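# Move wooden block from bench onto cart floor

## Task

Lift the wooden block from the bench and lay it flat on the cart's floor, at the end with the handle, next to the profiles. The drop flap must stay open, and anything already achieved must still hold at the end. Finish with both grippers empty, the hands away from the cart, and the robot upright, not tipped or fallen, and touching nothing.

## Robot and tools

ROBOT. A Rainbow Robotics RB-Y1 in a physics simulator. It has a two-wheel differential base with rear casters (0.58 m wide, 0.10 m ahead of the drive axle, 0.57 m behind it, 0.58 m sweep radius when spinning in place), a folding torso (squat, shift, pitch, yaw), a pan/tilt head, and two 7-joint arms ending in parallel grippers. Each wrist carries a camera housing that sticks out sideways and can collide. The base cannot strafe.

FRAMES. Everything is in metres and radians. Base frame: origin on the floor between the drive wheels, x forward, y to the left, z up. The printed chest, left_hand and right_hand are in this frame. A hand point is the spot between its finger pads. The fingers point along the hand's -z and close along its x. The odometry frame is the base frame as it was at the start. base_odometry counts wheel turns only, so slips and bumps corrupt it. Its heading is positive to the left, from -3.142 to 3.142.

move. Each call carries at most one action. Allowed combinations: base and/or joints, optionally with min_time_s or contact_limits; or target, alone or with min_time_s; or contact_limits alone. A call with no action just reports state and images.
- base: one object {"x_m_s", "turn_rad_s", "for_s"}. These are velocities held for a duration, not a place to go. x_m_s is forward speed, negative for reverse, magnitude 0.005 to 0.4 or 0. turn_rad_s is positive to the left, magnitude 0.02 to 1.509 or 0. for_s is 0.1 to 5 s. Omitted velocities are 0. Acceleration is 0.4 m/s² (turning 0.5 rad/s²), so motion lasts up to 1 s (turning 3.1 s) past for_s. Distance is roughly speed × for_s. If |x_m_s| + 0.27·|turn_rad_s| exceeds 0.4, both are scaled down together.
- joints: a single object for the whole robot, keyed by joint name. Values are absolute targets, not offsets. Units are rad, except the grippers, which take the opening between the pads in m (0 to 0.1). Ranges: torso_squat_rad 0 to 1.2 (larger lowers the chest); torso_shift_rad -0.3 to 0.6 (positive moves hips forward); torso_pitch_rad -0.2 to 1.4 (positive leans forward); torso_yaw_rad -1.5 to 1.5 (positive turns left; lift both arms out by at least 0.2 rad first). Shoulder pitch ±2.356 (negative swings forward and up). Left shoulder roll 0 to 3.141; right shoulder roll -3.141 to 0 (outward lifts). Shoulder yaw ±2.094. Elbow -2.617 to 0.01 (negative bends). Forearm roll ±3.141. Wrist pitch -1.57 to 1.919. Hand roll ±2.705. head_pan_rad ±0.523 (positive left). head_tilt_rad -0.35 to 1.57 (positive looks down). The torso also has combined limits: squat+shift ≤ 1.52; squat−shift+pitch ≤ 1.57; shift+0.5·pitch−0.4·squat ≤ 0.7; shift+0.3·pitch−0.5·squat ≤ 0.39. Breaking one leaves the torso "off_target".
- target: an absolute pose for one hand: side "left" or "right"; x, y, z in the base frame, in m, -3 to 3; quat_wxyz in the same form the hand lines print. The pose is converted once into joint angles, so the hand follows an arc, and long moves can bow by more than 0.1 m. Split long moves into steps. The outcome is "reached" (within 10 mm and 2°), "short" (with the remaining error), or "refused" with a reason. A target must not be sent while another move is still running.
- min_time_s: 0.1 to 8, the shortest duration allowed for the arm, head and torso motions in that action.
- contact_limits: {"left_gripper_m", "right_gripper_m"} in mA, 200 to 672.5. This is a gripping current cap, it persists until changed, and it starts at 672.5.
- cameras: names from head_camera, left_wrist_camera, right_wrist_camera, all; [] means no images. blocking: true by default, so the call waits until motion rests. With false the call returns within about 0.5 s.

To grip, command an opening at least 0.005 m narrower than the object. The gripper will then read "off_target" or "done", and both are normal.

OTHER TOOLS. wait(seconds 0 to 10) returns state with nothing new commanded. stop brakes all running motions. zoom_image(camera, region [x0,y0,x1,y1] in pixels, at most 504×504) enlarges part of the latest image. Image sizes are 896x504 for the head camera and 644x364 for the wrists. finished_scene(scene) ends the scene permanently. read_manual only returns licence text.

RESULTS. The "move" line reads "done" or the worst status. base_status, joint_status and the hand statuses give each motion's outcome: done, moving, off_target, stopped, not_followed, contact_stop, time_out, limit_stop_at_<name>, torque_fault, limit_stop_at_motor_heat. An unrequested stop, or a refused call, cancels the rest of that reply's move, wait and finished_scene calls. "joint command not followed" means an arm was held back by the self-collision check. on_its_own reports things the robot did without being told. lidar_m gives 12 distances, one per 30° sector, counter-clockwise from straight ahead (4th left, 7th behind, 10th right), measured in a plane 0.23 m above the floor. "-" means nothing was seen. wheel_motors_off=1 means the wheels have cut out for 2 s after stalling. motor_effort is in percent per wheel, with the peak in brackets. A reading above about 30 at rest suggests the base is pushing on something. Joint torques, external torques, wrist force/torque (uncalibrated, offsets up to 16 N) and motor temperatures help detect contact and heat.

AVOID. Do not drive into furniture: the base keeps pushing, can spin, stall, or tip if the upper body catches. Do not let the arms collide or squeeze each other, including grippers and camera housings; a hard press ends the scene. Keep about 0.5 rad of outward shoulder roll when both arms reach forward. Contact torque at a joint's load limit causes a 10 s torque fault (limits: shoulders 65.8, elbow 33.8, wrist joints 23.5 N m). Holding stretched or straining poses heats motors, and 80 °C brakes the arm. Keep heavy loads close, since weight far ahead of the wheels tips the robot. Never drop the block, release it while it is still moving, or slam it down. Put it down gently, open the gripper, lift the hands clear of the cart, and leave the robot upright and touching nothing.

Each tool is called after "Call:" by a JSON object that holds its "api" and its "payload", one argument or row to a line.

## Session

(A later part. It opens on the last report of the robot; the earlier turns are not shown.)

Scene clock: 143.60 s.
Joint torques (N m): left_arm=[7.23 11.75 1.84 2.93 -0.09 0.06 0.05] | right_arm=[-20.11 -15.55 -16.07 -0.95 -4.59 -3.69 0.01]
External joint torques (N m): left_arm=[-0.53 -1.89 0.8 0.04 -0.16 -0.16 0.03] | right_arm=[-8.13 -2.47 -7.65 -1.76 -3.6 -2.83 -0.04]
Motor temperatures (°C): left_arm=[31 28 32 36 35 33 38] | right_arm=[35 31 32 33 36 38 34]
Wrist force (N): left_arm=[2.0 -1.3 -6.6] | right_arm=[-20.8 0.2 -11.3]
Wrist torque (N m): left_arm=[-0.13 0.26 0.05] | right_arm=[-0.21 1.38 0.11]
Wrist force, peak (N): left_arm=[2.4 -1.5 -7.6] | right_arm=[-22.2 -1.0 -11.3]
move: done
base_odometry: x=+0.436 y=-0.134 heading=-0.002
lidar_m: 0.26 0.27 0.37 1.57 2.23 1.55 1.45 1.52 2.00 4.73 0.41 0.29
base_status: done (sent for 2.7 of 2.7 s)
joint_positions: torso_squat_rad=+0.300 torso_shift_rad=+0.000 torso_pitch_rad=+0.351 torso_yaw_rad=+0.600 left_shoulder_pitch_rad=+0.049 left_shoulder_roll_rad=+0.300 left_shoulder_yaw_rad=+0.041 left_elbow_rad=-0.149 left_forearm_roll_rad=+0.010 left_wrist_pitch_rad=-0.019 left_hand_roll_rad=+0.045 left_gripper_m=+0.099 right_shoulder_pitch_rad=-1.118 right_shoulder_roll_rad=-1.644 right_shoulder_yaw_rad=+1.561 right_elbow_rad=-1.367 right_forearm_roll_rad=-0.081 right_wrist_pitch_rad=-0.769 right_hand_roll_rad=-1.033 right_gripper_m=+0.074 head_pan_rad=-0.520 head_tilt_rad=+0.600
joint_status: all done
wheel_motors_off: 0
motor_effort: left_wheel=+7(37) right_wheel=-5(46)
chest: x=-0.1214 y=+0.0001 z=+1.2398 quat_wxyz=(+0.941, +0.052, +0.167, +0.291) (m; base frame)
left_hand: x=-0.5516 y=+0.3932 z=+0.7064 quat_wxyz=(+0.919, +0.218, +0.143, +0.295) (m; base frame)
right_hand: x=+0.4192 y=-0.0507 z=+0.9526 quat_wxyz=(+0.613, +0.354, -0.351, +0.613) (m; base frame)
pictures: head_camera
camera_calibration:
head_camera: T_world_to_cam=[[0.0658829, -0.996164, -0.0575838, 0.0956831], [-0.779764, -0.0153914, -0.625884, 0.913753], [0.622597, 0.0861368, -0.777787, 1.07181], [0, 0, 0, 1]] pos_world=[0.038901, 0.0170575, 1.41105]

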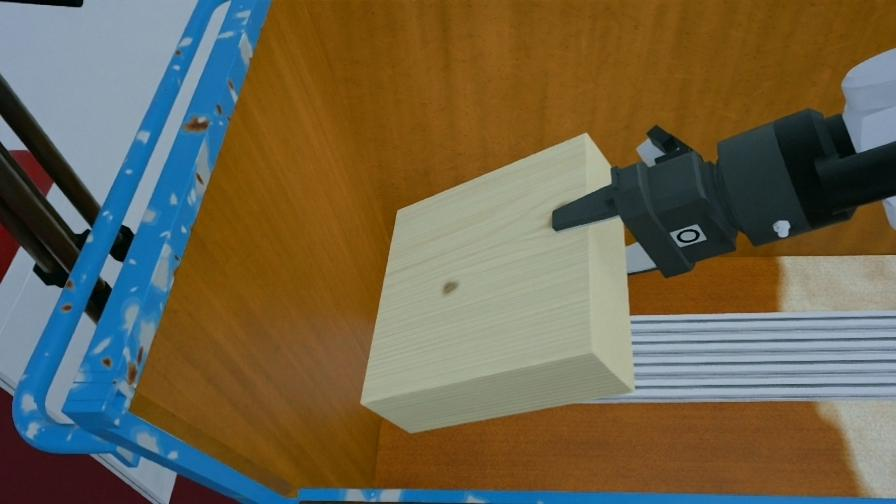

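Call:
{"api": "move", "payload": {
  "base": {"x_m_s": 0.1, "for_s": 0.75},
  "cameras": []
}}

Call:
{"api": "move", "payload": {
  "joints": {"torso_squat_rad": 1.0},
  "cameras": ["head_camera"]
}}

Call:
{"api": "move", "payload": {
  "target": {"side": "right", "x": 0.395, "y": -0.03, "z": 0.6, "quat_wxyz": [0.6124, 0.3536, -0.3536, 0.6124]},
  "min_time_s": 1,
  "cameras": ["head_camera"]
}}

Scene clock: 149.63 s.
Joint torques (N m): left_arm=[7.06 11.83 1.87 3.12 -0.02 0 0] | right_arm=[-19.97 -15.34 -16.42 -1.05 -4.54 -3.81 0.09]
External joint torques (N m): left_arm=[-0.71 -1.81 0.83 0.23 -0.08 -0.22 -0.01] | right_arm=[-7.98 -2.25 -8 -1.86 -3.55 -2.96 0.05]
Motor temperatures (°C): left_arm=[31 28 32 36 35 33 38] | right_arm=[35 31 33 32 36 38 34]
Wrist force (N): left_arm=[1.6 -2.0 -6.9] | right_arm=[-21.3 0.9 -10.5]
Wrist torque (N m): left_arm=[-0.12 0.22 0.02] | right_arm=[-0.20 1.37 0.12]
Wrist force, peak (N): left_arm=[1.9 -2.7 -7.4] | right_arm=[-21.8 0.9 -11.5]
move: done
base_odometry: x=+0.513 y=-0.134 heading=-0.001
lidar_m: 0.18 0.19 0.26 1.50 2.34 1.63 1.54 1.60 2.09 0.91 0.30 0.20
base_status: done (sent for 0.77 of 0.77 s)
joint_positions: torso_squat_rad=+0.300 torso_shift_rad=+0.000 torso_pitch_rad=+0.351 torso_yaw_rad=+0.600 left_shoulder_pitch_rad=+0.049 left_shoulder_roll_rad=+0.300 left_shoulder_yaw_rad=+0.041 left_elbow_rad=-0.149 left_forearm_roll_rad=+0.010 left_wrist_pitch_rad=-0.019 left_hand_roll_rad=+0.045 left_gripper_m=+0.099 right_shoulder_pitch_rad=-1.118 right_shoulder_roll_rad=-1.644 right_shoulder_yaw_rad=+1.561 right_elbow_rad=-1.367 right_forearm_roll_rad=-0.081 right_wrist_pitch_rad=-0.769 right_hand_roll_rad=-1.033 right_gripper_m=+0.074 head_pan_rad=-0.520 head_tilt_rad=+0.600
joint_status: not commanded
wheel_motors_off: 0
motor_effort: left_wheel=+5(31) right_wheel=-10(21)
chest: x=-0.1213 y=+0.0001 z=+1.2398 quat_wxyz=(+0.941, +0.052, +0.167, +0.291) (m; base frame)
left_hand: x=-0.5515 y=+0.3932 z=+0.7064 quat_wxyz=(+0.919, +0.218, +0.143, +0.295) (m; base frame)
right_hand: x=+0.4193 y=-0.0507 z=+0.9525 quat_wxyz=(+0.613, +0.354, -0.351, +0.613) (m; base frame)
pictures: none
No camera images: "cameras" was empty.

Scene clock: 152.73 s.
Joint torques (N m): left_arm=[6.83 11.93 1.9 3.08 0.03 0.07 -0.01] | right_arm=[-20.29 -15.52 -16.18 -1.11 -4.56 -3.72 0.06]
External joint torques (N m): left_arm=[-0.93 -1.71 0.87 0.18 -0.04 -0.15 -0.03] | right_arm=[-8.3 -2.43 -7.76 -1.92 -3.57 -2.86 0.02]
Motor temperatures (°C): left_arm=[31 29 32 36 35 33 38] | right_arm=[35 31 33 32 36 38 34]
Wrist force (N): left_arm=[1.8 -1.2 -7.1] | right_arm=[-21.3 0.9 -10.6]
Wrist torque (N m): left_arm=[-0.14 0.20 0.00] | right_arm=[-0.18 1.33 0.12]
Wrist force, peak (N): left_arm=[1.9 -1.4 -7.8] | right_arm=[-22.3 1.3 -11.3]
move: done
base_odometry: x=+0.513 y=-0.134 heading=-0.001
lidar_m: 0.17 0.19 0.26 1.51 2.33 1.64 1.54 1.59 2.07 0.93 0.30 0.20
base_status: not commanded
joint_positions: torso_squat_rad=+1.000 torso_shift_rad=+0.000 torso_pitch_rad=+0.351 torso_yaw_rad=+0.600 left_shoulder_pitch_rad=+0.049 left_shoulder_roll_rad=+0.300 left_shoulder_yaw_rad=+0.041 left_elbow_rad=-0.149 left_forearm_roll_rad=+0.010 left_wrist_pitch_rad=-0.019 left_hand_roll_rad=+0.045 left_gripper_m=+0.099 right_shoulder_pitch_rad=-1.118 right_shoulder_roll_rad=-1.644 right_shoulder_yaw_rad=+1.561 right_elbow_rad=-1.367 right_forearm_roll_rad=-0.081 right_wrist_pitch_rad=-0.769 right_hand_roll_rad=-1.033 right_gripper_m=+0.074 head_pan_rad=-0.520 head_tilt_rad=+0.600
joint_status: all done
wheel_motors_off: 0
motor_effort: left_wheel=+6(8) right_wheel=-7(9)
chest: x=-0.1216 y=+0.0001 z=+0.9493 quat_wxyz=(+0.941, +0.052, +0.167, +0.291) (m; base frame)
left_hand: x=-0.5516 y=+0.3931 z=+0.4159 quat_wxyz=(+0.919, +0.218, +0.143, +0.295) (m; base frame)
right_hand: x=+0.4191 y=-0.0507 z=+0.6622 quat_wxyz=(+0.613, +0.354, -0.351, +0.613) (m; base frame)
pictures: head_camera
camera_calibration:
head_camera: T_world_to_cam=[[0.0658924, -0.996164, -0.0575757, 0.0789587], [-0.779676, -0.0153916, -0.625994, 0.731897], [0.622707, 0.0861386, -0.777699, 0.845886], [0, 0, 0, 1]] pos_world=[0.038701, 0.0170575, 1.12055]

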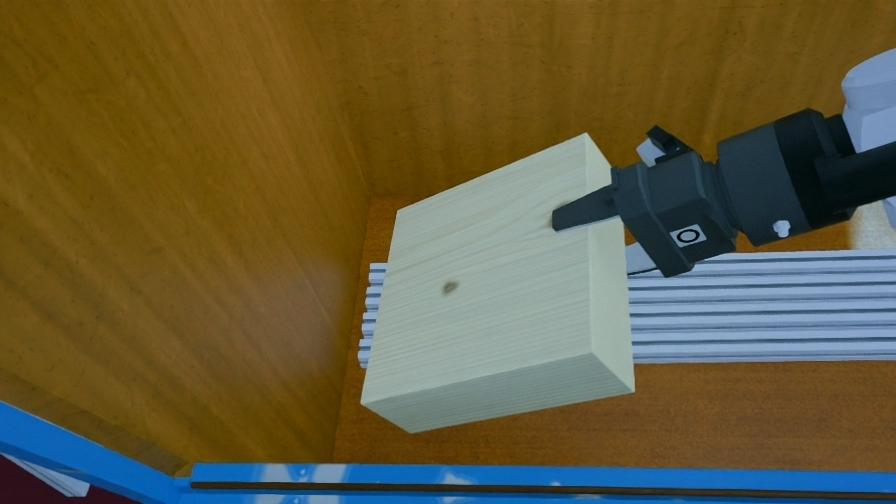

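Scene clock: 154.07 s.
Joint torques (N m): left_arm=[6.92 11.76 1.88 3.04 -0.06 0.1 0.04] | right_arm=[-19.26 -13.83 -16.11 -1.84 -3.81 -4.82 0]
External joint torques (N m): left_arm=[-0.85 -1.88 0.84 0.14 -0.12 -0.12 0.02] | right_arm=[-6.98 -0.41 -8.51 -2.07 -3.06 -3.71 -0.05]
Motor temperatures (°C): left_arm=[31 29 32 36 35 33 38] | right_arm=[35 31 33 32 36 38 34]
Wrist force (N): left_arm=[1.1 -1.7 -6.7] | right_arm=[-21.2 1.2 -11.1]
Wrist torque (N m): left_arm=[-0.09 0.18 0.07] | right_arm=[-0.26 1.39 0.11]
Wrist force, peak (N): left_arm=[1.6 -1.5 -8.0] | right_arm=[-22.0 1.6 -11.4]
move: done
base_odometry: x=+0.513 y=-0.134 heading=-0.001
lidar_m: 0.18 0.19 0.26 1.51 2.31 1.62 1.54 1.60 2.09 0.93 0.30 0.20
base_status: not commanded
joint_positions: torso_squat_rad=+1.000 torso_shift_rad=+0.000 torso_pitch_rad=+0.351 torso_yaw_rad=+0.600 left_shoulder_pitch_rad=+0.049 left_shoulder_roll_rad=+0.300 left_shoulder_yaw_rad=+0.041 left_elbow_rad=-0.149 left_forearm_roll_rad=+0.010 left_wrist_pitch_rad=-0.019 left_hand_roll_rad=+0.045 left_gripper_m=+0.099 right_shoulder_pitch_rad=-0.996 right_shoulder_roll_rad=-1.501 right_shoulder_yaw_rad=+1.560 right_elbow_rad=-1.312 right_forearm_roll_rad=-0.212 right_wrist_pitch_rad=-0.694 right_hand_roll_rad=-0.836 right_gripper_m=+0.074 head_pan_rad=-0.520 head_tilt_rad=+0.600
joint_status: all done
wheel_motors_off: 0
motor_effort: left_wheel=+8(8) right_wheel=-7(10)
chest: x=-0.1216 y=+0.0001 z=+0.9493 quat_wxyz=(+0.941, +0.052, +0.167, +0.291) (m; base frame)
left_hand: x=-0.5516 y=+0.3931 z=+0.4159 quat_wxyz=(+0.919, +0.218, +0.143, +0.295) (m; base frame)
right_hand: x=+0.3939 y=-0.0315 z=+0.5987 quat_wxyz=(+0.614, +0.352, -0.351, +0.613) (m; base frame)
right_hand_status: reached (checked arc, planned for 1.0 s): 2 mm and 0.4 deg off.
pictures: head_camera
camera_calibration:
head_camera: T_world_to_cam=[[0.0658924, -0.996164, -0.0575757, 0.0789587], [-0.779676, -0.0153916, -0.625994, 0.731897], [0.622707, 0.0861386, -0.777699, 0.845886], [0, 0, 0, 1]] pos_world=[0.038701, 0.0170575, 1.12055]

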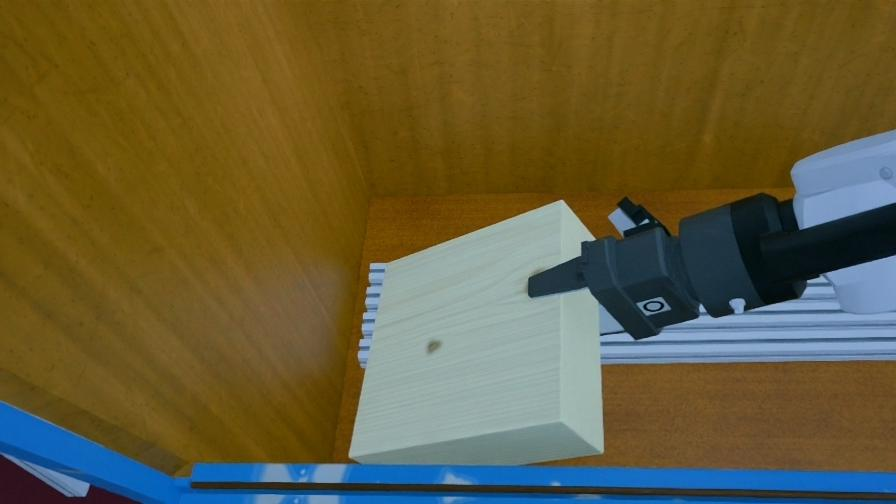

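Call:
{"api": "move", "payload": {
  "joints": {"torso_shift_rad": 0.1, "torso_pitch_rad": 0.56},
  "min_time_s": 2,
  "cameras": ["head_camera"]
}}

Call:
{"api": "move", "payload": {
  "target": {"side": "right", "x": 0.395, "y": -0.01, "z": 0.58, "quat_wxyz": [0.6124, 0.3536, -0.3536, 0.6124]},
  "min_time_s": 1,
  "cameras": ["head_camera"]
}}

Scene clock: 173.40 s.
Joint torques (N m): left_arm=[10.99 13.32 2.01 4.82 0.05 0.39 -0.01] | right_arm=[-17.12 -12.81 -13.42 -4.57 -3.12 -5.86 -0.06]
External joint torques (N m): left_arm=[-1.36 -2.46 0.79 0.29 -0.03 -0.17 -0.03] | right_arm=[-7.09 -0.3 -7.18 -3.4 -2.58 -4.48 -0.11]
Motor temperatures (°C): left_arm=[31 29 32 36 35 33 38] | right_arm=[35 31 33 32 36 38 34]
Wrist force (N): left_arm=[2.8 -2.5 -6.1] | right_arm=[-20.1 -3.9 -10.9]
Wrist torque (N m): left_arm=[-0.04 0.28 0.10] | right_arm=[-0.58 1.44 0.11]
Wrist force, peak (N): left_arm=[1.1 -1.5 -7.9] | right_arm=[-21.4 -2.2 -11.3]
move: done
base_odometry: x=+0.513 y=-0.134 heading=-0.001
lidar_m: 0.18 0.19 0.26 1.50 2.33 1.63 1.54 1.59 2.09 0.92 0.29 0.19
base_status: not commanded
joint_positions: torso_squat_rad=+1.000 torso_shift_rad=+0.100 torso_pitch_rad=+0.561 torso_yaw_rad=+0.600 left_shoulder_pitch_rad=+0.049 left_shoulder_roll_rad=+0.300 left_shoulder_yaw_rad=+0.041 left_elbow_rad=-0.149 left_forearm_roll_rad=+0.010 left_wrist_pitch_rad=-0.019 left_hand_roll_rad=+0.045 left_gripper_m=+0.099 right_shoulder_pitch_rad=-0.996 right_shoulder_roll_rad=-1.501 right_shoulder_yaw_rad=+1.560 right_elbow_rad=-1.311 right_forearm_roll_rad=-0.212 right_wrist_pitch_rad=-0.694 right_hand_roll_rad=-0.836 right_gripper_m=+0.074 head_pan_rad=-0.520 head_tilt_rad=+0.600
joint_status: all done
wheel_motors_off: 0
motor_effort: left_wheel=+7(8) right_wheel=-6(8)
chest: x=-0.0256 y=+0.0001 z=+0.9189 quat_wxyz=(+0.918, +0.082, +0.264, +0.284) (m; base frame)
left_hand: x=-0.5575 y=+0.3931 z=+0.4868 quat_wxyz=(+0.899, +0.247, +0.239, +0.271) (m; base frame)
right_hand: x=+0.4057 y=-0.0315 z=+0.4685 quat_wxyz=(+0.648, +0.414, -0.285, +0.573) (m; base frame)
pictures: head_camera
camera_calibration:
head_camera: T_world_to_cam=[[0.0524481, -0.996164, -0.0700414, 0.0819884], [-0.892994, -0.0153899, -0.449805, 0.622919], [0.447002, 0.086138, -0.890376, 0.861445], [0, 0, 0, 1]] pos_world=[0.166896, 0.0170575, 1.05294]

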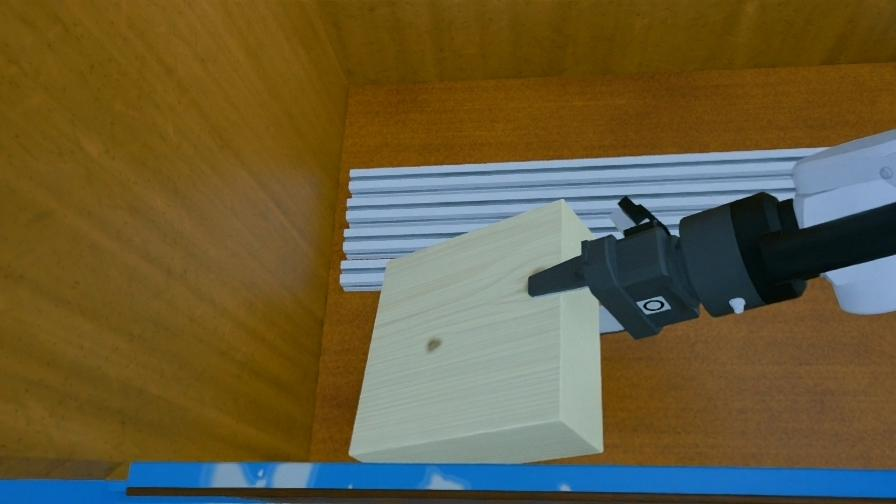

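Scene clock: 174.73 s.
Joint torques (N m): left_arm=[10.93 13.6 1.99 4.87 -0.09 0.39 0.07] | right_arm=[-15.81 -10.84 -13.97 -8.01 -1.68 -5.92 -0.2]
External joint torques (N m): left_arm=[-1.42 -2.17 0.77 0.33 -0.16 -0.17 0.05] | right_arm=[-7.46 1.01 -6.22 -5.36 -1.43 -4.65 -0.25]
Motor temperatures (°C): left_arm=[31 29 32 36 35 33 38] | right_arm=[35 31 33 31 36 38 34]
Wrist force (N): left_arm=[2.6 -2.2 -6.2] | right_arm=[-22.0 -0.5 -10.6]
Wrist torque (N m): left_arm=[-0.06 0.22 0.10] | right_arm=[-0.45 1.49 0.12]
Wrist force, peak (N): left_arm=[3.3 -3.0 -6.4] | right_arm=[-23.4 -0.2 -11.8]
move: done
base_odometry: x=+0.513 y=-0.134 heading=-0.001
lidar_m: 0.19 0.20 0.26 1.51 2.34 1.63 1.54 1.60 2.10 0.93 0.29 0.20
base_status: not commanded
joint_positions: torso_squat_rad=+1.000 torso_shift_rad=+0.100 torso_pitch_rad=+0.561 torso_yaw_rad=+0.600 left_shoulder_pitch_rad=+0.049 left_shoulder_roll_rad=+0.300 left_shoulder_yaw_rad=+0.041 left_elbow_rad=-0.149 left_forearm_roll_rad=+0.010 left_wrist_pitch_rad=-0.019 left_hand_roll_rad=+0.045 left_gripper_m=+0.099 right_shoulder_pitch_rad=-1.067 right_shoulder_roll_rad=-1.837 right_shoulder_yaw_rad=+1.473 right_elbow_rad=-1.915 right_forearm_roll_rad=-0.247 right_wrist_pitch_rad=-0.338 right_hand_roll_rad=-0.704 right_gripper_m=+0.074 head_pan_rad=-0.520 head_tilt_rad=+0.600
joint_status: all done
wheel_motors_off: 0
motor_effort: left_wheel=+6(8) right_wheel=-6(8)
chest: x=-0.0256 y=+0.0001 z=+0.9189 quat_wxyz=(+0.918, +0.082, +0.264, +0.284) (m; base frame)
left_hand: x=-0.5575 y=+0.3931 z=+0.4868 quat_wxyz=(+0.899, +0.247, +0.239, +0.271) (m; base frame)
right_hand: x=+0.3942 y=-0.0119 z=+0.5786 quat_wxyz=(+0.611, +0.357, -0.350, +0.614) (m; base frame)
right_hand_status: reached (checked arc, planned for 1.0 s): 2 mm and 0.6 deg off.
pictures: head_camera
camera_calibration:
head_camera: T_world_to_cam=[[0.0524464, -0.996164, -0.0700488, 0.0819966], [-0.893035, -0.0153928, -0.449725, 0.622842], [0.446921, 0.0861425, -0.890416, 0.861501], [0, 0, 0, 1]] pos_world=[0.166896, 0.0170575, 1.05294]

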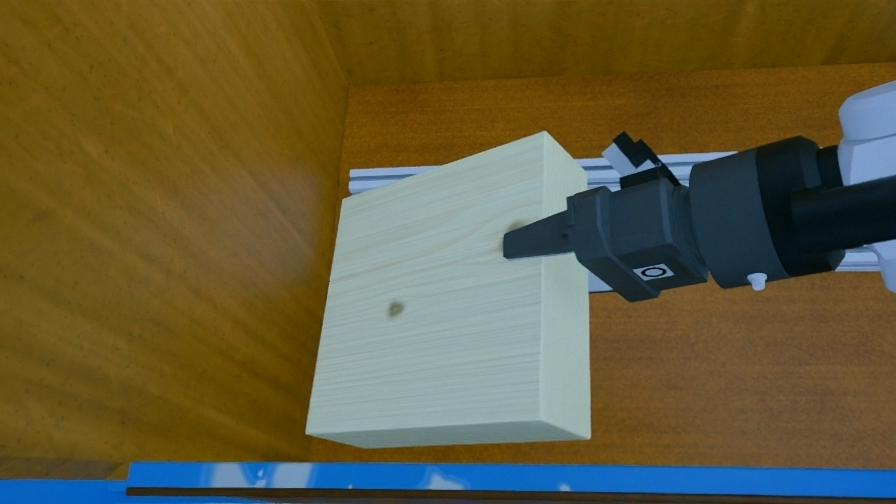

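Call:
{"api": "move", "payload": {
  "joints": {"torso_shift_rad": 0.2, "torso_pitch_rad": 0.72},
  "min_time_s": 2,
  "cameras": ["head_camera"]
}}

Call:
{"api": "move", "payload": {
  "target": {"side": "right", "x": 0.39, "y": -0.015, "z": 0.44, "quat_wxyz": [0.6124, 0.3536, -0.3536, 0.6124]},
  "min_time_s": 1,
  "cameras": ["head_camera"]
}}

Scene clock: 179.60 s.
Joint torques (N m): left_arm=[13.86 14.36 2.35 6.09 0.07 0.66 0.07] | right_arm=[-14.3 -10.64 -12.91 -9.43 -1.64 -6.18 -0.07]
External joint torques (N m): left_arm=[-1.63 -2.58 1.02 0.44 -0.01 -0.14 0.04] | right_arm=[-7.18 0.85 -6.28 -5.59 -1.5 -4.72 -0.11]
Motor temperatures (°C): left_arm=[31 29 32 36 35 33 38] | right_arm=[35 31 33 31 36 38 34]
Wrist force (N): left_arm=[3.8 -1.8 -6.1] | right_arm=[-20.6 -2.7 -10.4]
Wrist torque (N m): left_arm=[-0.12 0.37 0.08] | right_arm=[-0.55 1.44 0.13]
Wrist force, peak (N): left_arm=[2.7 -3.1 -7.1] | right_arm=[-21.2 1.0 -11.4]
move: done
base_odometry: x=+0.513 y=-0.134 heading=-0.001
lidar_m: 0.18 0.20 0.25 1.51 2.32 1.63 1.54 1.59 2.11 0.92 0.28 0.20
base_status: not commanded
joint_positions: torso_squat_rad=+1.000 torso_shift_rad=+0.200 torso_pitch_rad=+0.721 torso_yaw_rad=+0.600 left_shoulder_pitch_rad=+0.049 left_shoulder_roll_rad=+0.300 left_shoulder_yaw_rad=+0.041 left_elbow_rad=-0.149 left_forearm_roll_rad=+0.010 left_wrist_pitch_rad=-0.019 left_hand_roll_rad=+0.045 left_gripper_m=+0.099 right_shoulder_pitch_rad=-1.067 right_shoulder_roll_rad=-1.837 right_shoulder_yaw_rad=+1.473 right_elbow_rad=-1.915 right_forearm_roll_rad=-0.247 right_wrist_pitch_rad=-0.338 right_hand_roll_rad=-0.704 right_gripper_m=+0.074 head_pan_rad=-0.520 head_tilt_rad=+0.600
joint_status: all done
wheel_motors_off: 0
motor_effort: left_wheel=+5(7) right_wheel=-6(8)
chest: x=+0.0514 y=+0.0001 z=+0.8837 quat_wxyz=(+0.894, +0.104, +0.337, +0.277) (m; base frame)
left_hand: x=-0.5425 y=+0.3931 z=+0.5418 quat_wxyz=(+0.877, +0.268, +0.310, +0.250) (m; base frame)
right_hand: x=+0.4117 y=-0.0120 z=+0.4809 quat_wxyz=(+0.637, +0.405, -0.300, +0.583) (m; base frame)
pictures: head_camera
camera_calibration:
head_camera: T_world_to_cam=[[0.0406278, -0.996164, -0.0775014, 0.0826877], [-0.953259, -0.0154011, -0.301761, 0.54812], [0.29941, 0.0861388, -0.950228, 0.856231], [0, 0, 0, 1]] pos_world=[0.262778, 0.0170575, 0.985424]

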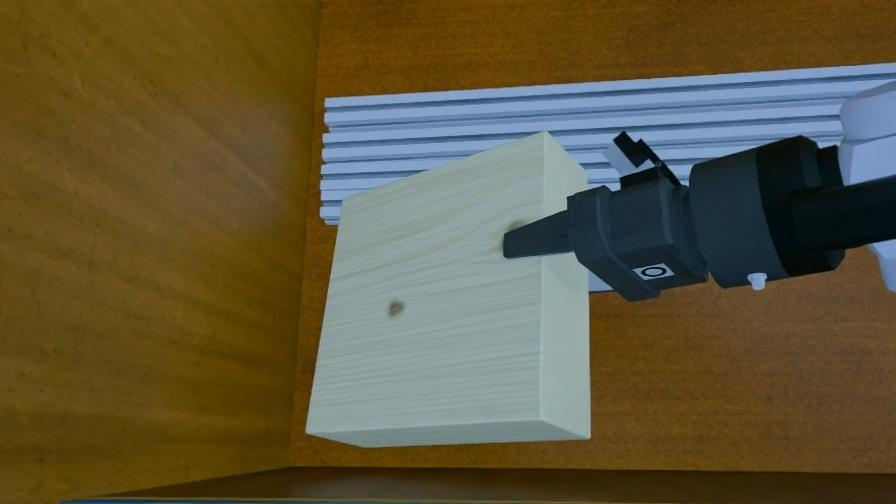

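Scene clock: 180.93 s.
Joint torques (N m): left_arm=[13.48 14.77 2.35 5.92 0.07 0.69 -0.02] | right_arm=[-10.75 -9.85 -11.67 -11.14 0 -7.19 -0.4]
External joint torques (N m): left_arm=[-2.01 -2.18 1.02 0.27 -0.01 -0.11 -0.05] | right_arm=[-4.78 2.5 -6.12 -6.68 -0.17 -5.52 -0.44]
Motor temperatures (°C): left_arm=[31 29 32 36 35 33 38] | right_arm=[35 31 33 31 36 38 34]
Wrist force (N): left_arm=[3.4 -2.5 -5.6] | right_arm=[-20.6 1.3 -10.9]
Wrist torque (N m): left_arm=[-0.07 0.35 0.06] | right_arm=[-0.28 1.44 0.13]
Wrist force, peak (N): left_arm=[3.7 -3.2 -6.0] | right_arm=[-23.2 2.9 -10.2]
move: done
base_odometry: x=+0.513 y=-0.134 heading=-0.001
lidar_m: 0.18 0.18 0.27 1.51 2.33 1.63 1.54 1.60 2.09 0.93 0.29 0.19
base_status: not commanded
joint_positions: torso_squat_rad=+1.000 torso_shift_rad=+0.200 torso_pitch_rad=+0.721 torso_yaw_rad=+0.600 left_shoulder_pitch_rad=+0.049 left_shoulder_roll_rad=+0.300 left_shoulder_yaw_rad=+0.041 left_elbow_rad=-0.149 left_forearm_roll_rad=+0.010 left_wrist_pitch_rad=-0.019 left_hand_roll_rad=+0.045 left_gripper_m=+0.099 right_shoulder_pitch_rad=-0.726 right_shoulder_roll_rad=-1.740 right_shoulder_yaw_rad=+1.264 right_elbow_rad=-1.876 right_forearm_roll_rad=-0.725 right_wrist_pitch_rad=-0.310 right_hand_roll_rad=+0.019 right_gripper_m=+0.074 head_pan_rad=-0.520 head_tilt_rad=+0.600
joint_status: all done
wheel_motors_off: 0
motor_effort: left_wheel=+6(6) right_wheel=-7(7)
chest: x=+0.0514 y=+0.0001 z=+0.8837 quat_wxyz=(+0.894, +0.104, +0.337, +0.277) (m; base frame)
left_hand: x=-0.5425 y=+0.3931 z=+0.5418 quat_wxyz=(+0.877, +0.268, +0.310, +0.250) (m; base frame)
right_hand: x=+0.3898 y=-0.0165 z=+0.4385 quat_wxyz=(+0.612, +0.355, -0.349, +0.614) (m; base frame)
right_hand_status: reached (checked arc, planned for 1.0 s): 2 mm and 0.6 deg off.
pictures: head_camera
camera_calibration:
head_camera: T_world_to_cam=[[0.0406278, -0.996164, -0.0775014, 0.0826877], [-0.953259, -0.0154011, -0.301761, 0.54812], [0.29941, 0.0861388, -0.950228, 0.856231], [0, 0, 0, 1]] pos_world=[0.262778, 0.0170575, 0.985424]

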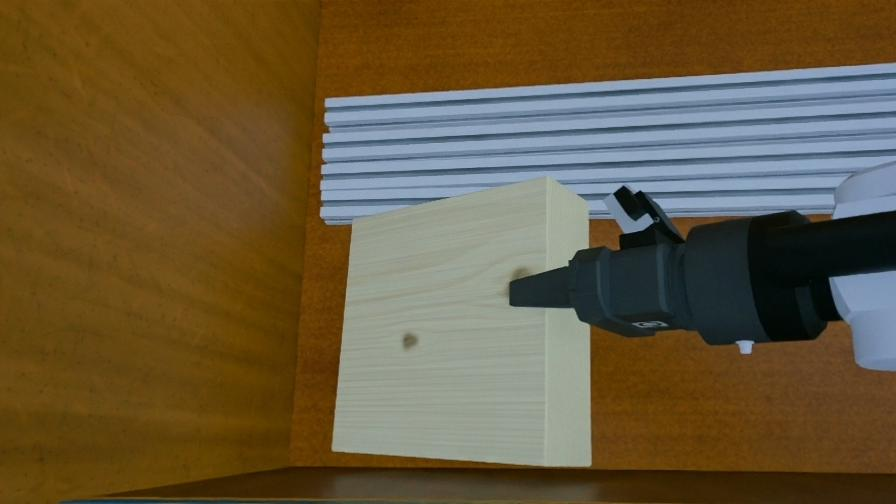

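Call:
{"api": "move", "payload": {
  "target": {"side": "right", "x": 0.397, "y": 0.0, "z": 0.40, "quat_wxyz": [0.6124, 0.3536, -0.3536, 0.6124]},
  "min_time_s": 1.5,
  "cameras": []
}}

Call:
{"api": "move", "payload": {
  "target": {"side": "right", "x": 0.397, "y": 0.0, "z": 0.38, "quat_wxyz": [0.6124, 0.3536, -0.3536, 0.6124]},
  "min_time_s": 1,
  "cameras": ["head_camera"]
}}

Scene clock: 186.27 s.
Joint torques (N m): left_arm=[13.44 14.84 2.15 6.02 -0.05 0.59 -0.04] | right_arm=[-2.27 -14.42 1.83 4.5 0.62 6.29 0.09]
External joint torques (N m): left_arm=[-2.03 -2.1 0.82 0.39 -0.13 -0.21 -0.07] | right_arm=[4.51 -3.08 7.39 8.89 0.48 7.97 0.04]
Motor temperatures (°C): left_arm=[31 29 32 36 35 33 38] | right_arm=[35 31 33 31 36 38 34]
Wrist force (N): left_arm=[3.9 -2.9 -5.7] | right_arm=[6.7 1.2 5.1]
Wrist torque (N m): left_arm=[-0.03 0.37 0.05] | right_arm=[-0.35 -4.88 -0.55]
Wrist force, peak (N): left_arm=[2.8 -3.7 -6.5] | right_arm=[8.5 3.8 28.6]
move: done
base_odometry: x=+0.513 y=-0.134 heading=-0.001
lidar_m: 0.18 0.20 0.26 1.51 2.32 1.63 1.53 1.59 2.09 0.92 0.30 0.18
base_status: not commanded
joint_positions: torso_squat_rad=+1.000 torso_shift_rad=+0.200 torso_pitch_rad=+0.719 torso_yaw_rad=+0.600 left_shoulder_pitch_rad=+0.049 left_shoulder_roll_rad=+0.300 left_shoulder_yaw_rad=+0.041 left_elbow_rad=-0.149 left_forearm_roll_rad=+0.010 left_wrist_pitch_rad=-0.019 left_hand_roll_rad=+0.045 left_gripper_m=+0.099 right_shoulder_pitch_rad=-0.772 right_shoulder_roll_rad=-1.588 right_shoulder_yaw_rad=+1.299 right_elbow_rad=-1.697 right_forearm_roll_rad=-0.643 right_wrist_pitch_rad=-0.332 right_hand_roll_rad=-0.038 right_gripper_m=+0.077 head_pan_rad=-0.520 head_tilt_rad=+0.600
joint_status: all done
wheel_motors_off: 0
motor_effort: left_wheel=+4(6) right_wheel=-3(8)
chest: x=+0.0510 y=+0.0000 z=+0.8839 quat_wxyz=(+0.894, +0.104, +0.336, +0.277) (m; base frame)
left_hand: x=-0.5425 y=+0.3932 z=+0.5414 quat_wxyz=(+0.877, +0.268, +0.309, +0.250) (m; base frame)
right_hand: x=+0.3970 y=+0.0018 z=+0.4027 quat_wxyz=(+0.612, +0.353, -0.357, +0.611) (m; base frame)
right_hand_status: reached (checked arc, planned for 1.5 s): 3 mm and 0.4 deg off.
pictures: none
No camera images: "cameras" was empty.

Scene clock: 187.60 s.
Joint torques (N m): left_arm=[13.66 14.7 2.36 6.03 0.13 0.63 -0.01] | right_arm=[-2.49 -11.82 1.87 1.45 0.66 4.4 -0.28]
External joint torques (N m): left_arm=[-1.81 -2.24 1.03 0.39 0.05 -0.17 -0.05] | right_arm=[4.47 -0.8 7.2 5.56 0.57 6.07 -0.33]
Motor temperatures (°C): left_arm=[31 29 32 36 35 33 38] | right_arm=[35 31 33 31 36 38 34]
Wrist force (N): left_arm=[3.1 -2.6 -6.4] | right_arm=[2.6 -2.9 2.5]
Wrist torque (N m): left_arm=[-0.08 0.27 0.04] | right_arm=[-0.35 -4.14 -0.27]
Wrist force, peak (N): left_arm=[3.8 -3.0 -6.2] | right_arm=[10.3 -6.9 32.2]
move: done
base_odometry: x=+0.513 y=-0.134 heading=-0.001
lidar_m: 0.19 0.18 0.26 1.51 2.31 1.63 1.54 1.60 2.11 0.94 0.28 0.20
base_status: not commanded
joint_positions: torso_squat_rad=+1.000 torso_shift_rad=+0.200 torso_pitch_rad=+0.720 torso_yaw_rad=+0.600 left_shoulder_pitch_rad=+0.049 left_shoulder_roll_rad=+0.300 left_shoulder_yaw_rad=+0.041 left_elbow_rad=-0.149 left_forearm_roll_rad=+0.010 left_wrist_pitch_rad=-0.019 left_hand_roll_rad=+0.045 left_gripper_m=+0.099 right_shoulder_pitch_rad=-0.796 right_shoulder_roll_rad=-1.525 right_shoulder_yaw_rad=+1.341 right_elbow_rad=-1.586 right_forearm_roll_rad=-0.592 right_wrist_pitch_rad=-0.382 right_hand_roll_rad=-0.083 right_gripper_m=+0.080 head_pan_rad=-0.520 head_tilt_rad=+0.600
joint_status: all done
wheel_motors_off: 0
motor_effort: left_wheel=+2(5) right_wheel=-4(5)
chest: x=+0.0510 y=+0.0000 z=+0.8839 quat_wxyz=(+0.894, +0.104, +0.336, +0.277) (m; base frame)
left_hand: x=-0.5425 y=+0.3932 z=+0.5415 quat_wxyz=(+0.877, +0.268, +0.309, +0.250) (m; base frame)
right_hand: x=+0.3975 y=+0.0013 z=+0.3814 quat_wxyz=(+0.612, +0.354, -0.356, +0.612) (m; base frame)
right_hand_status: reached (checked arc, planned for 1.0 s): 2 mm and 0.3 deg off.
pictures: head_camera
camera_calibration:
head_camera: T_world_to_cam=[[0.040581, -0.996151, -0.0776997, 0.0828508], [-0.952921, -0.0151987, -0.302837, 0.548633], [0.30049, 0.0863311, -0.94987, 0.856155], [0, 0, 0, 1]] pos_world=[0.262176, 0.0169576, 0.98582]

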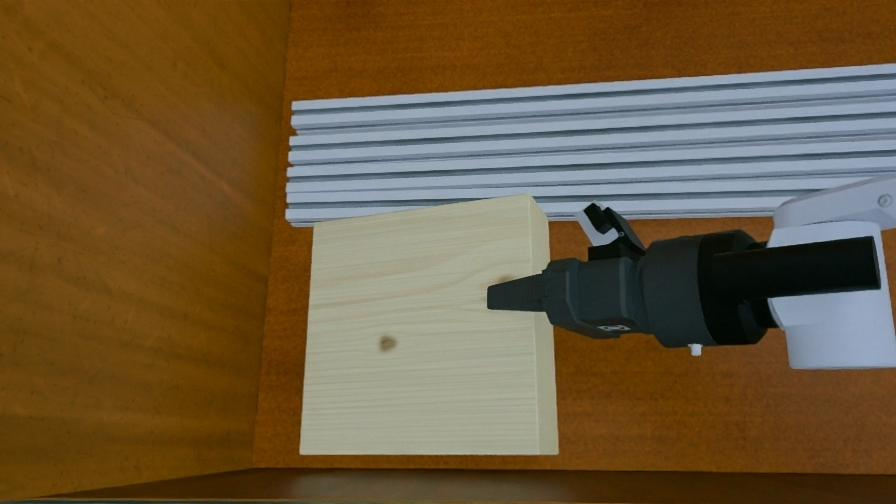

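Call:
{"api": "move", "payload": {
  "joints": {"right_gripper_m": 0.1},
  "cameras": ["head_camera", "right_wrist_camera"]
}}

Scene clock: 189.37 s.
Joint torques (N m): left_arm=[13.73 14.88 2.3 5.84 -0.02 0.62 -0.04] | right_arm=[-7.22 -11.25 -5.18 -5.77 0.28 -3.11 -0.1]
External joint torques (N m): left_arm=[-1.75 -2.06 0.97 0.19 -0.1 -0.18 -0.07] | right_arm=[-0.3 -0.22 0.11 -1.69 0.19 -1.45 -0.14]
Motor temperatures (°C): left_arm=[31 29 32 36 35 33 38] | right_arm=[35 31 33 31 36 38 34]
Wrist force (N): left_arm=[3.5 -2.4 -5.7] | right_arm=[-12.7 1.8 -6.6]
Wrist torque (N m): left_arm=[-0.01 0.31 0.02] | right_arm=[-0.32 -0.38 -0.05]
Wrist force, peak (N): left_arm=[4.7 -2.8 -6.1] | right_arm=[-16.7 0.6 -5.9]
move: done
base_odometry: x=+0.513 y=-0.134 heading=-0.001
lidar_m: 0.18 0.19 0.26 1.51 2.31 1.61 1.54 1.60 2.08 0.91 0.28 0.19
base_status: not commanded
joint_positions: torso_squat_rad=+1.000 torso_shift_rad=+0.200 torso_pitch_rad=+0.720 torso_yaw_rad=+0.600 left_shoulder_pitch_rad=+0.049 left_shoulder_roll_rad=+0.300 left_shoulder_yaw_rad=+0.041 left_elbow_rad=-0.149 left_forearm_roll_rad=+0.010 left_wrist_pitch_rad=-0.019 left_hand_roll_rad=+0.045 left_gripper_m=+0.099 right_shoulder_pitch_rad=-0.794 right_shoulder_roll_rad=-1.525 right_shoulder_yaw_rad=+1.343 right_elbow_rad=-1.584 right_forearm_roll_rad=-0.591 right_wrist_pitch_rad=-0.380 right_hand_roll_rad=-0.083 right_gripper_m=+0.099 head_pan_rad=-0.520 head_tilt_rad=+0.600
joint_status: all done
wheel_motors_off: 0
motor_effort: left_wheel=+4(7) right_wheel=-3(5)
chest: x=+0.0512 y=+0.0000 z=+0.8838 quat_wxyz=(+0.894, +0.104, +0.337, +0.277) (m; base frame)
left_hand: x=-0.5425 y=+0.3931 z=+0.5417 quat_wxyz=(+0.877, +0.268, +0.310, +0.250) (m; base frame)
right_hand: x=+0.3969 y=-0.0001 z=+0.3795 quat_wxyz=(+0.613, +0.353, -0.353, +0.612) (m; base frame)
pictures: head_camera, right_wrist_camera
camera_calibration:
head_camera: T_world_to_cam=[[0.0405891, -0.996158, -0.0776026, 0.0827215], [-0.95311, -0.0152901, -0.302238, 0.548417], [0.299891, 0.0862314, -0.950068, 0.856202], [0, 0, 0, 1]] pos_world=[0.262577, 0.0169576, 0.985622]
right_wrist_camera: T_world_to_cam=[[0.0286705, -0.477838, -0.87798, 0.320454], [-0.861774, -0.456863, 0.220505, 0.285392], [-0.506482, 0.750298, -0.424887, 0.434543], [0, 0, 0, 1]] pos_world=[0.456843, -0.0425265, 0.403054]

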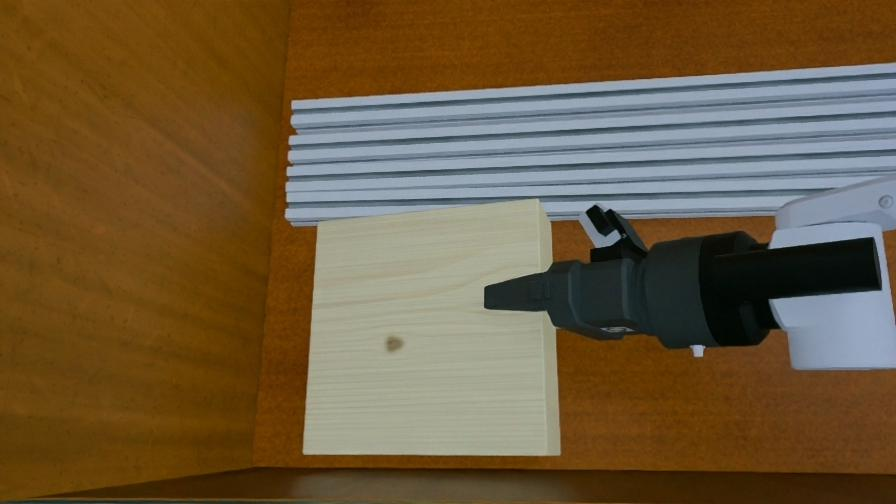

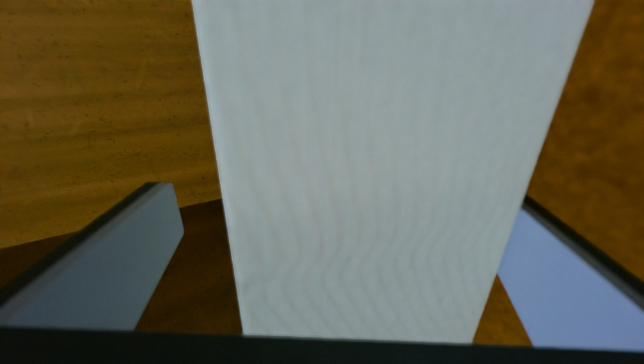

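Call:
{"api": "move", "payload": {
  "target": {"side": "right", "x": 0.397, "y": -0.01, "z": 0.355, "quat_wxyz": [0.6124, 0.3536, -0.3536, 0.6124]},
  "min_time_s": 1,
  "cameras": []
}}

Call:
{"api": "move", "payload": {
  "target": {"side": "right", "x": 0.397, "y": -0.018, "z": 0.338, "quat_wxyz": [0.6124, 0.3536, -0.3536, 0.6124]},
  "min_time_s": 1,
  "cameras": ["head_camera", "right_wrist_camera"]
}}

Scene clock: 192.10 s.
Joint torques (N m): left_arm=[13.82 14.7 2.43 5.94 -0.03 0.57 0.02] | right_arm=[-8.3 -8.01 -5.14 -6.66 0.23 -4.08 -0.29]
External joint torques (N m): left_arm=[-1.66 -2.24 1.1 0.29 -0.11 -0.23 -0.01] | right_arm=[-1.51 2.99 -0.3 -3.12 0.18 -2.43 -0.34]
Motor temperatures (°C): left_arm=[31 29 32 36 35 33 38] | right_arm=[35 31 33 31 36 38 34]
Wrist force (N): left_arm=[4.1 -2.2 -5.8] | right_arm=[-13.9 1.6 -4.1]
Wrist torque (N m): left_arm=[-0.09 0.38 0.03] | right_arm=[-0.38 -0.08 -0.06]
Wrist force, peak (N): left_arm=[4.5 -3.0 -6.1] | right_arm=[-14.9 0.9 -3.4]
move: done
base_odometry: x=+0.513 y=-0.134 heading=-0.001
lidar_m: 0.17 0.19 0.26 1.50 2.33 1.62 1.54 1.61 2.08 0.92 0.28 0.20
base_status: not commanded
joint_positions: torso_squat_rad=+1.000 torso_shift_rad=+0.200 torso_pitch_rad=+0.720 torso_yaw_rad=+0.600 left_shoulder_pitch_rad=+0.049 left_shoulder_roll_rad=+0.300 left_shoulder_yaw_rad=+0.041 left_elbow_rad=-0.149 left_forearm_roll_rad=+0.010 left_wrist_pitch_rad=-0.019 left_hand_roll_rad=+0.045 left_gripper_m=+0.099 right_shoulder_pitch_rad=-0.795 right_shoulder_roll_rad=-1.464 right_shoulder_yaw_rad=+1.379 right_elbow_rad=-1.445 right_forearm_roll_rad=-0.554 right_wrist_pitch_rad=-0.466 right_hand_roll_rad=-0.112 right_gripper_m=+0.099 head_pan_rad=-0.520 head_tilt_rad=+0.600
joint_status: all done
wheel_motors_off: 0
motor_effort: left_wheel=+4(4) right_wheel=-3(6)
chest: x=+0.0512 y=+0.0000 z=+0.8838 quat_wxyz=(+0.894, +0.104, +0.337, +0.277) (m; base frame)
left_hand: x=-0.5425 y=+0.3931 z=+0.5417 quat_wxyz=(+0.877, +0.268, +0.310, +0.250) (m; base frame)
right_hand: x=+0.3971 y=-0.0107 z=+0.3547 quat_wxyz=(+0.613, +0.352, -0.353, +0.613) (m; base frame)
right_hand_status: reached (checked arc, planned for 1.0 s): 1 mm and 0.2 deg off.
pictures: none
No camera images: "cameras" was empty.

Scene clock: 193.43 s.
Joint torques (N m): left_arm=[13.83 14.54 2.2 5.99 -0.12 0.52 -0.02] | right_arm=[0.28 -5.52 3.96 3.24 0.86 4.44 -0.19]
External joint torques (N m): left_arm=[-1.62 -2.39 0.87 0.35 -0.2 -0.28 -0.05] | right_arm=[7.05 5.43 8.51 6.33 0.87 6.1 -0.23]
Motor temperatures (°C): left_arm=[31 29 32 36 35 33 38] | right_arm=[35 31 33 31 36 38 34]
Wrist force (N): left_arm=[3.5 -2.7 -5.5] | right_arm=[22.8 -2.1 21.4]
Wrist torque (N m): left_arm=[-0.02 0.31 0.04] | right_arm=[-0.25 0.24 -0.04]
Wrist force, peak (N): left_arm=[4.5 -2.5 -5.9] | right_arm=[25.9 2.5 25.9]
move: done
base_odometry: x=+0.513 y=-0.134 heading=-0.001
lidar_m: 0.18 0.20 0.26 1.52 2.33 1.64 1.54 1.60 2.10 0.93 0.30 0.20
base_status: not commanded
joint_positions: torso_squat_rad=+1.000 torso_shift_rad=+0.200 torso_pitch_rad=+0.719 torso_yaw_rad=+0.600 left_shoulder_pitch_rad=+0.049 left_shoulder_roll_rad=+0.300 left_shoulder_yaw_rad=+0.041 left_elbow_rad=-0.149 left_forearm_roll_rad=+0.010 left_wrist_pitch_rad=-0.019 left_hand_roll_rad=+0.045 left_gripper_m=+0.099 right_shoulder_pitch_rad=-0.796 right_shoulder_roll_rad=-1.418 right_shoulder_yaw_rad=+1.401 right_elbow_rad=-1.338 right_forearm_roll_rad=-0.530 right_wrist_pitch_rad=-0.535 right_hand_roll_rad=-0.134 right_gripper_m=+0.099 head_pan_rad=-0.520 head_tilt_rad=+0.600
joint_status: all done
wheel_motors_off: 0
motor_effort: left_wheel=+4(5) right_wheel=-3(6)
chest: x=+0.0508 y=+0.0000 z=+0.8840 quat_wxyz=(+0.894, +0.104, +0.336, +0.277) (m; base frame)
left_hand: x=-0.5425 y=+0.3932 z=+0.5412 quat_wxyz=(+0.877, +0.268, +0.309, +0.250) (m; base frame)
right_hand: x=+0.3987 y=-0.0170 z=+0.3403 quat_wxyz=(+0.611, +0.353, -0.356, +0.612) (m; base frame)
right_hand_status: reached (checked arc, planned for 1.0 s): 3 mm and 0.3 deg off.
pictures: head_camera, right_wrist_camera
camera_calibration:
head_camera: T_world_to_cam=[[0.0406633, -0.996166, -0.0774637, 0.0826284], [-0.952754, -0.0153016, -0.303357, 0.549003], [0.301009, 0.0861394, -0.949723, 0.856222], [0, 0, 0, 1]] pos_world=[0.261975, 0.0169578, 0.986118]
right_wrist_camera: T_world_to_cam=[[0.0317676, -0.47353, -0.880205, 0.277534], [-0.86272, -0.457664, 0.215076, 0.290119], [-0.504683, 0.752538, -0.423063, 0.430146], [0, 0, 0, 1]] pos_world=[0.458562, -0.0595026, 0.363868]

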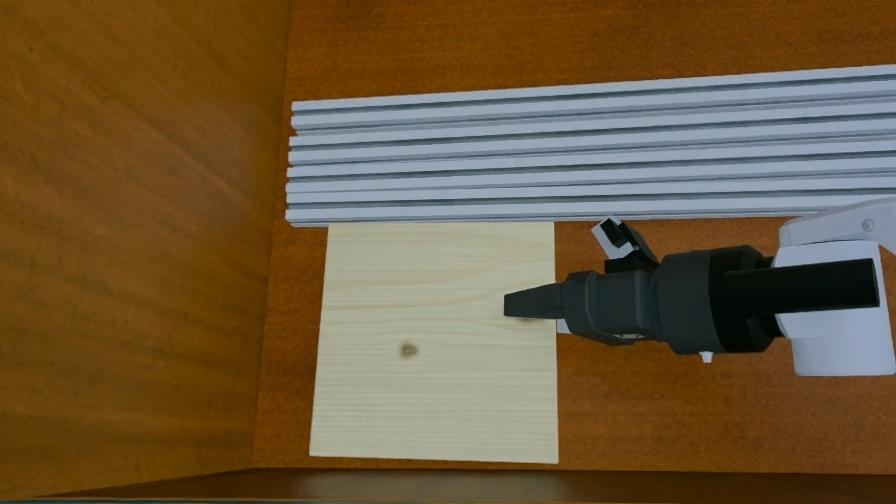

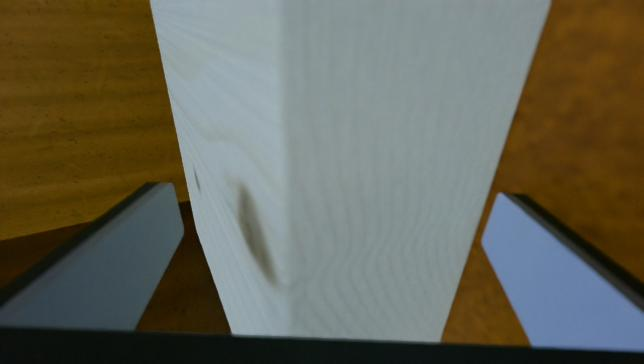

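Call:
{"api": "move", "payload": {
  "target": {"side": "right", "x": 0.397, "y": -0.03, "z": 0.344, "quat_wxyz": [0.6124, 0.3536, -0.3536, 0.6124]},
  "min_time_s": 0.5,
  "cameras": []
}}

Call:
{"api": "move", "payload": {
  "target": {"side": "right", "x": 0.397, "y": -0.085, "z": 0.347, "quat_wxyz": [0.6124, 0.3536, -0.3536, 0.6124]},
  "min_time_s": 1.5,
  "cameras": ["head_camera", "right_wrist_camera"]
}}

Scene clock: 196.57 s.
Joint torques (N m): left_arm=[13.81 14.7 2.2 5.89 0.04 0.57 0.09] | right_arm=[-4.4 -12.57 -3.01 -3.46 -0.36 -1.67 0.24]
External joint torques (N m): left_arm=[-1.67 -2.24 0.87 0.24 -0.04 -0.23 0.06] | right_arm=[1.96 -1.12 1.43 -0.48 -0.35 -0.01 0.2]
Motor temperatures (°C): left_arm=[31 29 32 36 35 33 38] | right_arm=[35 31 33 31 36 38 34]
Wrist force (N): left_arm=[3.6 -2.9 -5.3] | right_arm=[-5.5 1.6 -1.1]
Wrist torque (N m): left_arm=[0.03 0.32 0.05] | right_arm=[-0.24 -0.23 -0.10]
Wrist force, peak (N): left_arm=[3.8 -2.9 -6.0] | right_arm=[24.1 -2.4 21.9]
move: done
base_odometry: x=+0.513 y=-0.134 heading=-0.001
lidar_m: 0.18 0.18 0.25 1.51 2.32 1.63 1.54 1.60 2.09 0.94 0.29 0.20
base_status: not commanded
joint_positions: torso_squat_rad=+1.000 torso_shift_rad=+0.200 torso_pitch_rad=+0.720 torso_yaw_rad=+0.600 left_shoulder_pitch_rad=+0.049 left_shoulder_roll_rad=+0.300 left_shoulder_yaw_rad=+0.041 left_elbow_rad=-0.149 left_forearm_roll_rad=+0.010 left_wrist_pitch_rad=-0.019 left_hand_roll_rad=+0.045 left_gripper_m=+0.099 right_shoulder_pitch_rad=-0.779 right_shoulder_roll_rad=-1.452 right_shoulder_yaw_rad=+1.401 right_elbow_rad=-1.359 right_forearm_roll_rad=-0.536 right_wrist_pitch_rad=-0.552 right_hand_roll_rad=-0.130 right_gripper_m=+0.099 head_pan_rad=-0.520 head_tilt_rad=+0.600
joint_status: all done
wheel_motors_off: 0
motor_effort: left_wheel=+5(6) right_wheel=-5(7)
chest: x=+0.0511 y=+0.0000 z=+0.8838 quat_wxyz=(+0.894, +0.104, +0.336, +0.277) (m; base frame)
left_hand: x=-0.5425 y=+0.3931 z=+0.5415 quat_wxyz=(+0.877, +0.268, +0.310, +0.250) (m; base frame)
right_hand: x=+0.3972 y=-0.0292 z=+0.3434 quat_wxyz=(+0.612, +0.354, -0.354, +0.612) (m; base frame)
right_hand_status: reached (checked arc, planned for 0.5 s): 1 mm and 0.1 deg off.
pictures: none
No camera images: "cameras" was empty.

Scene clock: 198.40 s.
Joint torques (N m): left_arm=[13.67 14.67 2.41 5.94 -0.03 0.63 0.08] | right_arm=[-3.52 -14.77 -2.65 -1.33 -0.41 -2.02 0.35]
External joint torques (N m): left_arm=[-1.8 -2.27 1.08 0.3 -0.11 -0.17 0.05] | right_arm=[1.3 -1.34 1.08 0.63 -0.36 -0.36 0.31]
Motor temperatures (°C): left_arm=[31 29 32 36 35 33 38] | right_arm=[35 31 33 31 36 38 34]
Wrist force (N): left_arm=[2.6 -2.4 -5.7] | right_arm=[-5.3 1.6 -1.9]
Wrist torque (N m): left_arm=[-0.03 0.25 0.06] | right_arm=[-0.23 -0.21 -0.10]
Wrist force, peak (N): left_arm=[3.8 -3.1 -6.5] | right_arm=[-5.5 2.2 -1.3]
move: done
base_odometry: x=+0.513 y=-0.134 heading=-0.001
lidar_m: 0.19 0.19 0.26 1.50 2.33 1.63 1.55 1.59 2.09 0.91 0.29 0.20
base_status: not commanded
joint_positions: torso_squat_rad=+1.000 torso_shift_rad=+0.200 torso_pitch_rad=+0.720 torso_yaw_rad=+0.600 left_shoulder_pitch_rad=+0.049 left_shoulder_roll_rad=+0.300 left_shoulder_yaw_rad=+0.041 left_elbow_rad=-0.149 left_forearm_roll_rad=+0.010 left_wrist_pitch_rad=-0.019 left_hand_roll_rad=+0.045 left_gripper_m=+0.099 right_shoulder_pitch_rad=-0.707 right_shoulder_roll_rad=-1.533 right_shoulder_yaw_rad=+1.417 right_elbow_rad=-1.319 right_forearm_roll_rad=-0.548 right_wrist_pitch_rad=-0.702 right_hand_roll_rad=-0.119 right_gripper_m=+0.099 head_pan_rad=-0.520 head_tilt_rad=+0.600
joint_status: all done
wheel_motors_off: 0
motor_effort: left_wheel=+5(5) right_wheel=-5(7)
chest: x=+0.0511 y=+0.0000 z=+0.8838 quat_wxyz=(+0.894, +0.104, +0.336, +0.277) (m; base frame)
left_hand: x=-0.5425 y=+0.3931 z=+0.5415 quat_wxyz=(+0.877, +0.268, +0.310, +0.250) (m; base frame)
right_hand: x=+0.3972 y=-0.0845 z=+0.3472 quat_wxyz=(+0.612, +0.354, -0.354, +0.612) (m; base frame)
right_hand_status: reached (checked arc, planned for 1.5 s): 1 mm and 0.0 deg off.
pictures: head_camera, right_wrist_camera
camera_calibration:
head_camera: T_world_to_cam=[[0.0406229, -0.996158, -0.077588, 0.0828137], [-0.953013, -0.0152993, -0.302542, 0.548531], [0.300193, 0.0862326, -0.949973, 0.856174], [0, 0, 0, 1]] pos_world=[0.262376, 0.0170576, 0.985721]
right_wrist_camera: T_world_to_cam=[[0.0291782, -0.47634, -0.878777, 0.251931], [-0.86137, -0.458024, 0.219671, 0.254215], [-0.507139, 0.750543, -0.42367, 0.484128], [0, 0, 0, 1]] pos_world=[0.457142, -0.126917, 0.370657]

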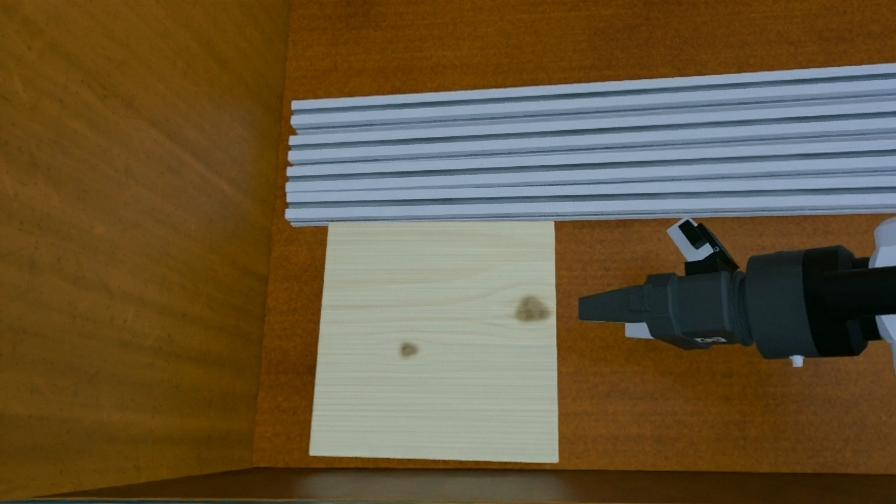

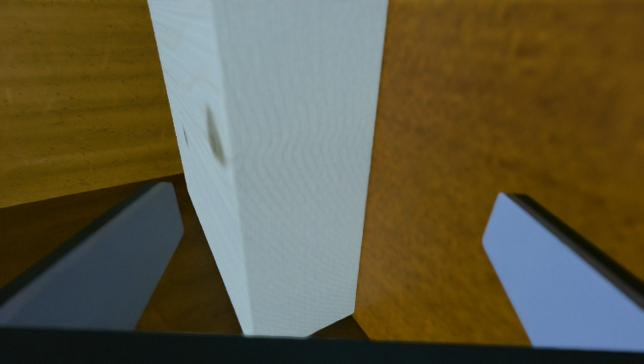

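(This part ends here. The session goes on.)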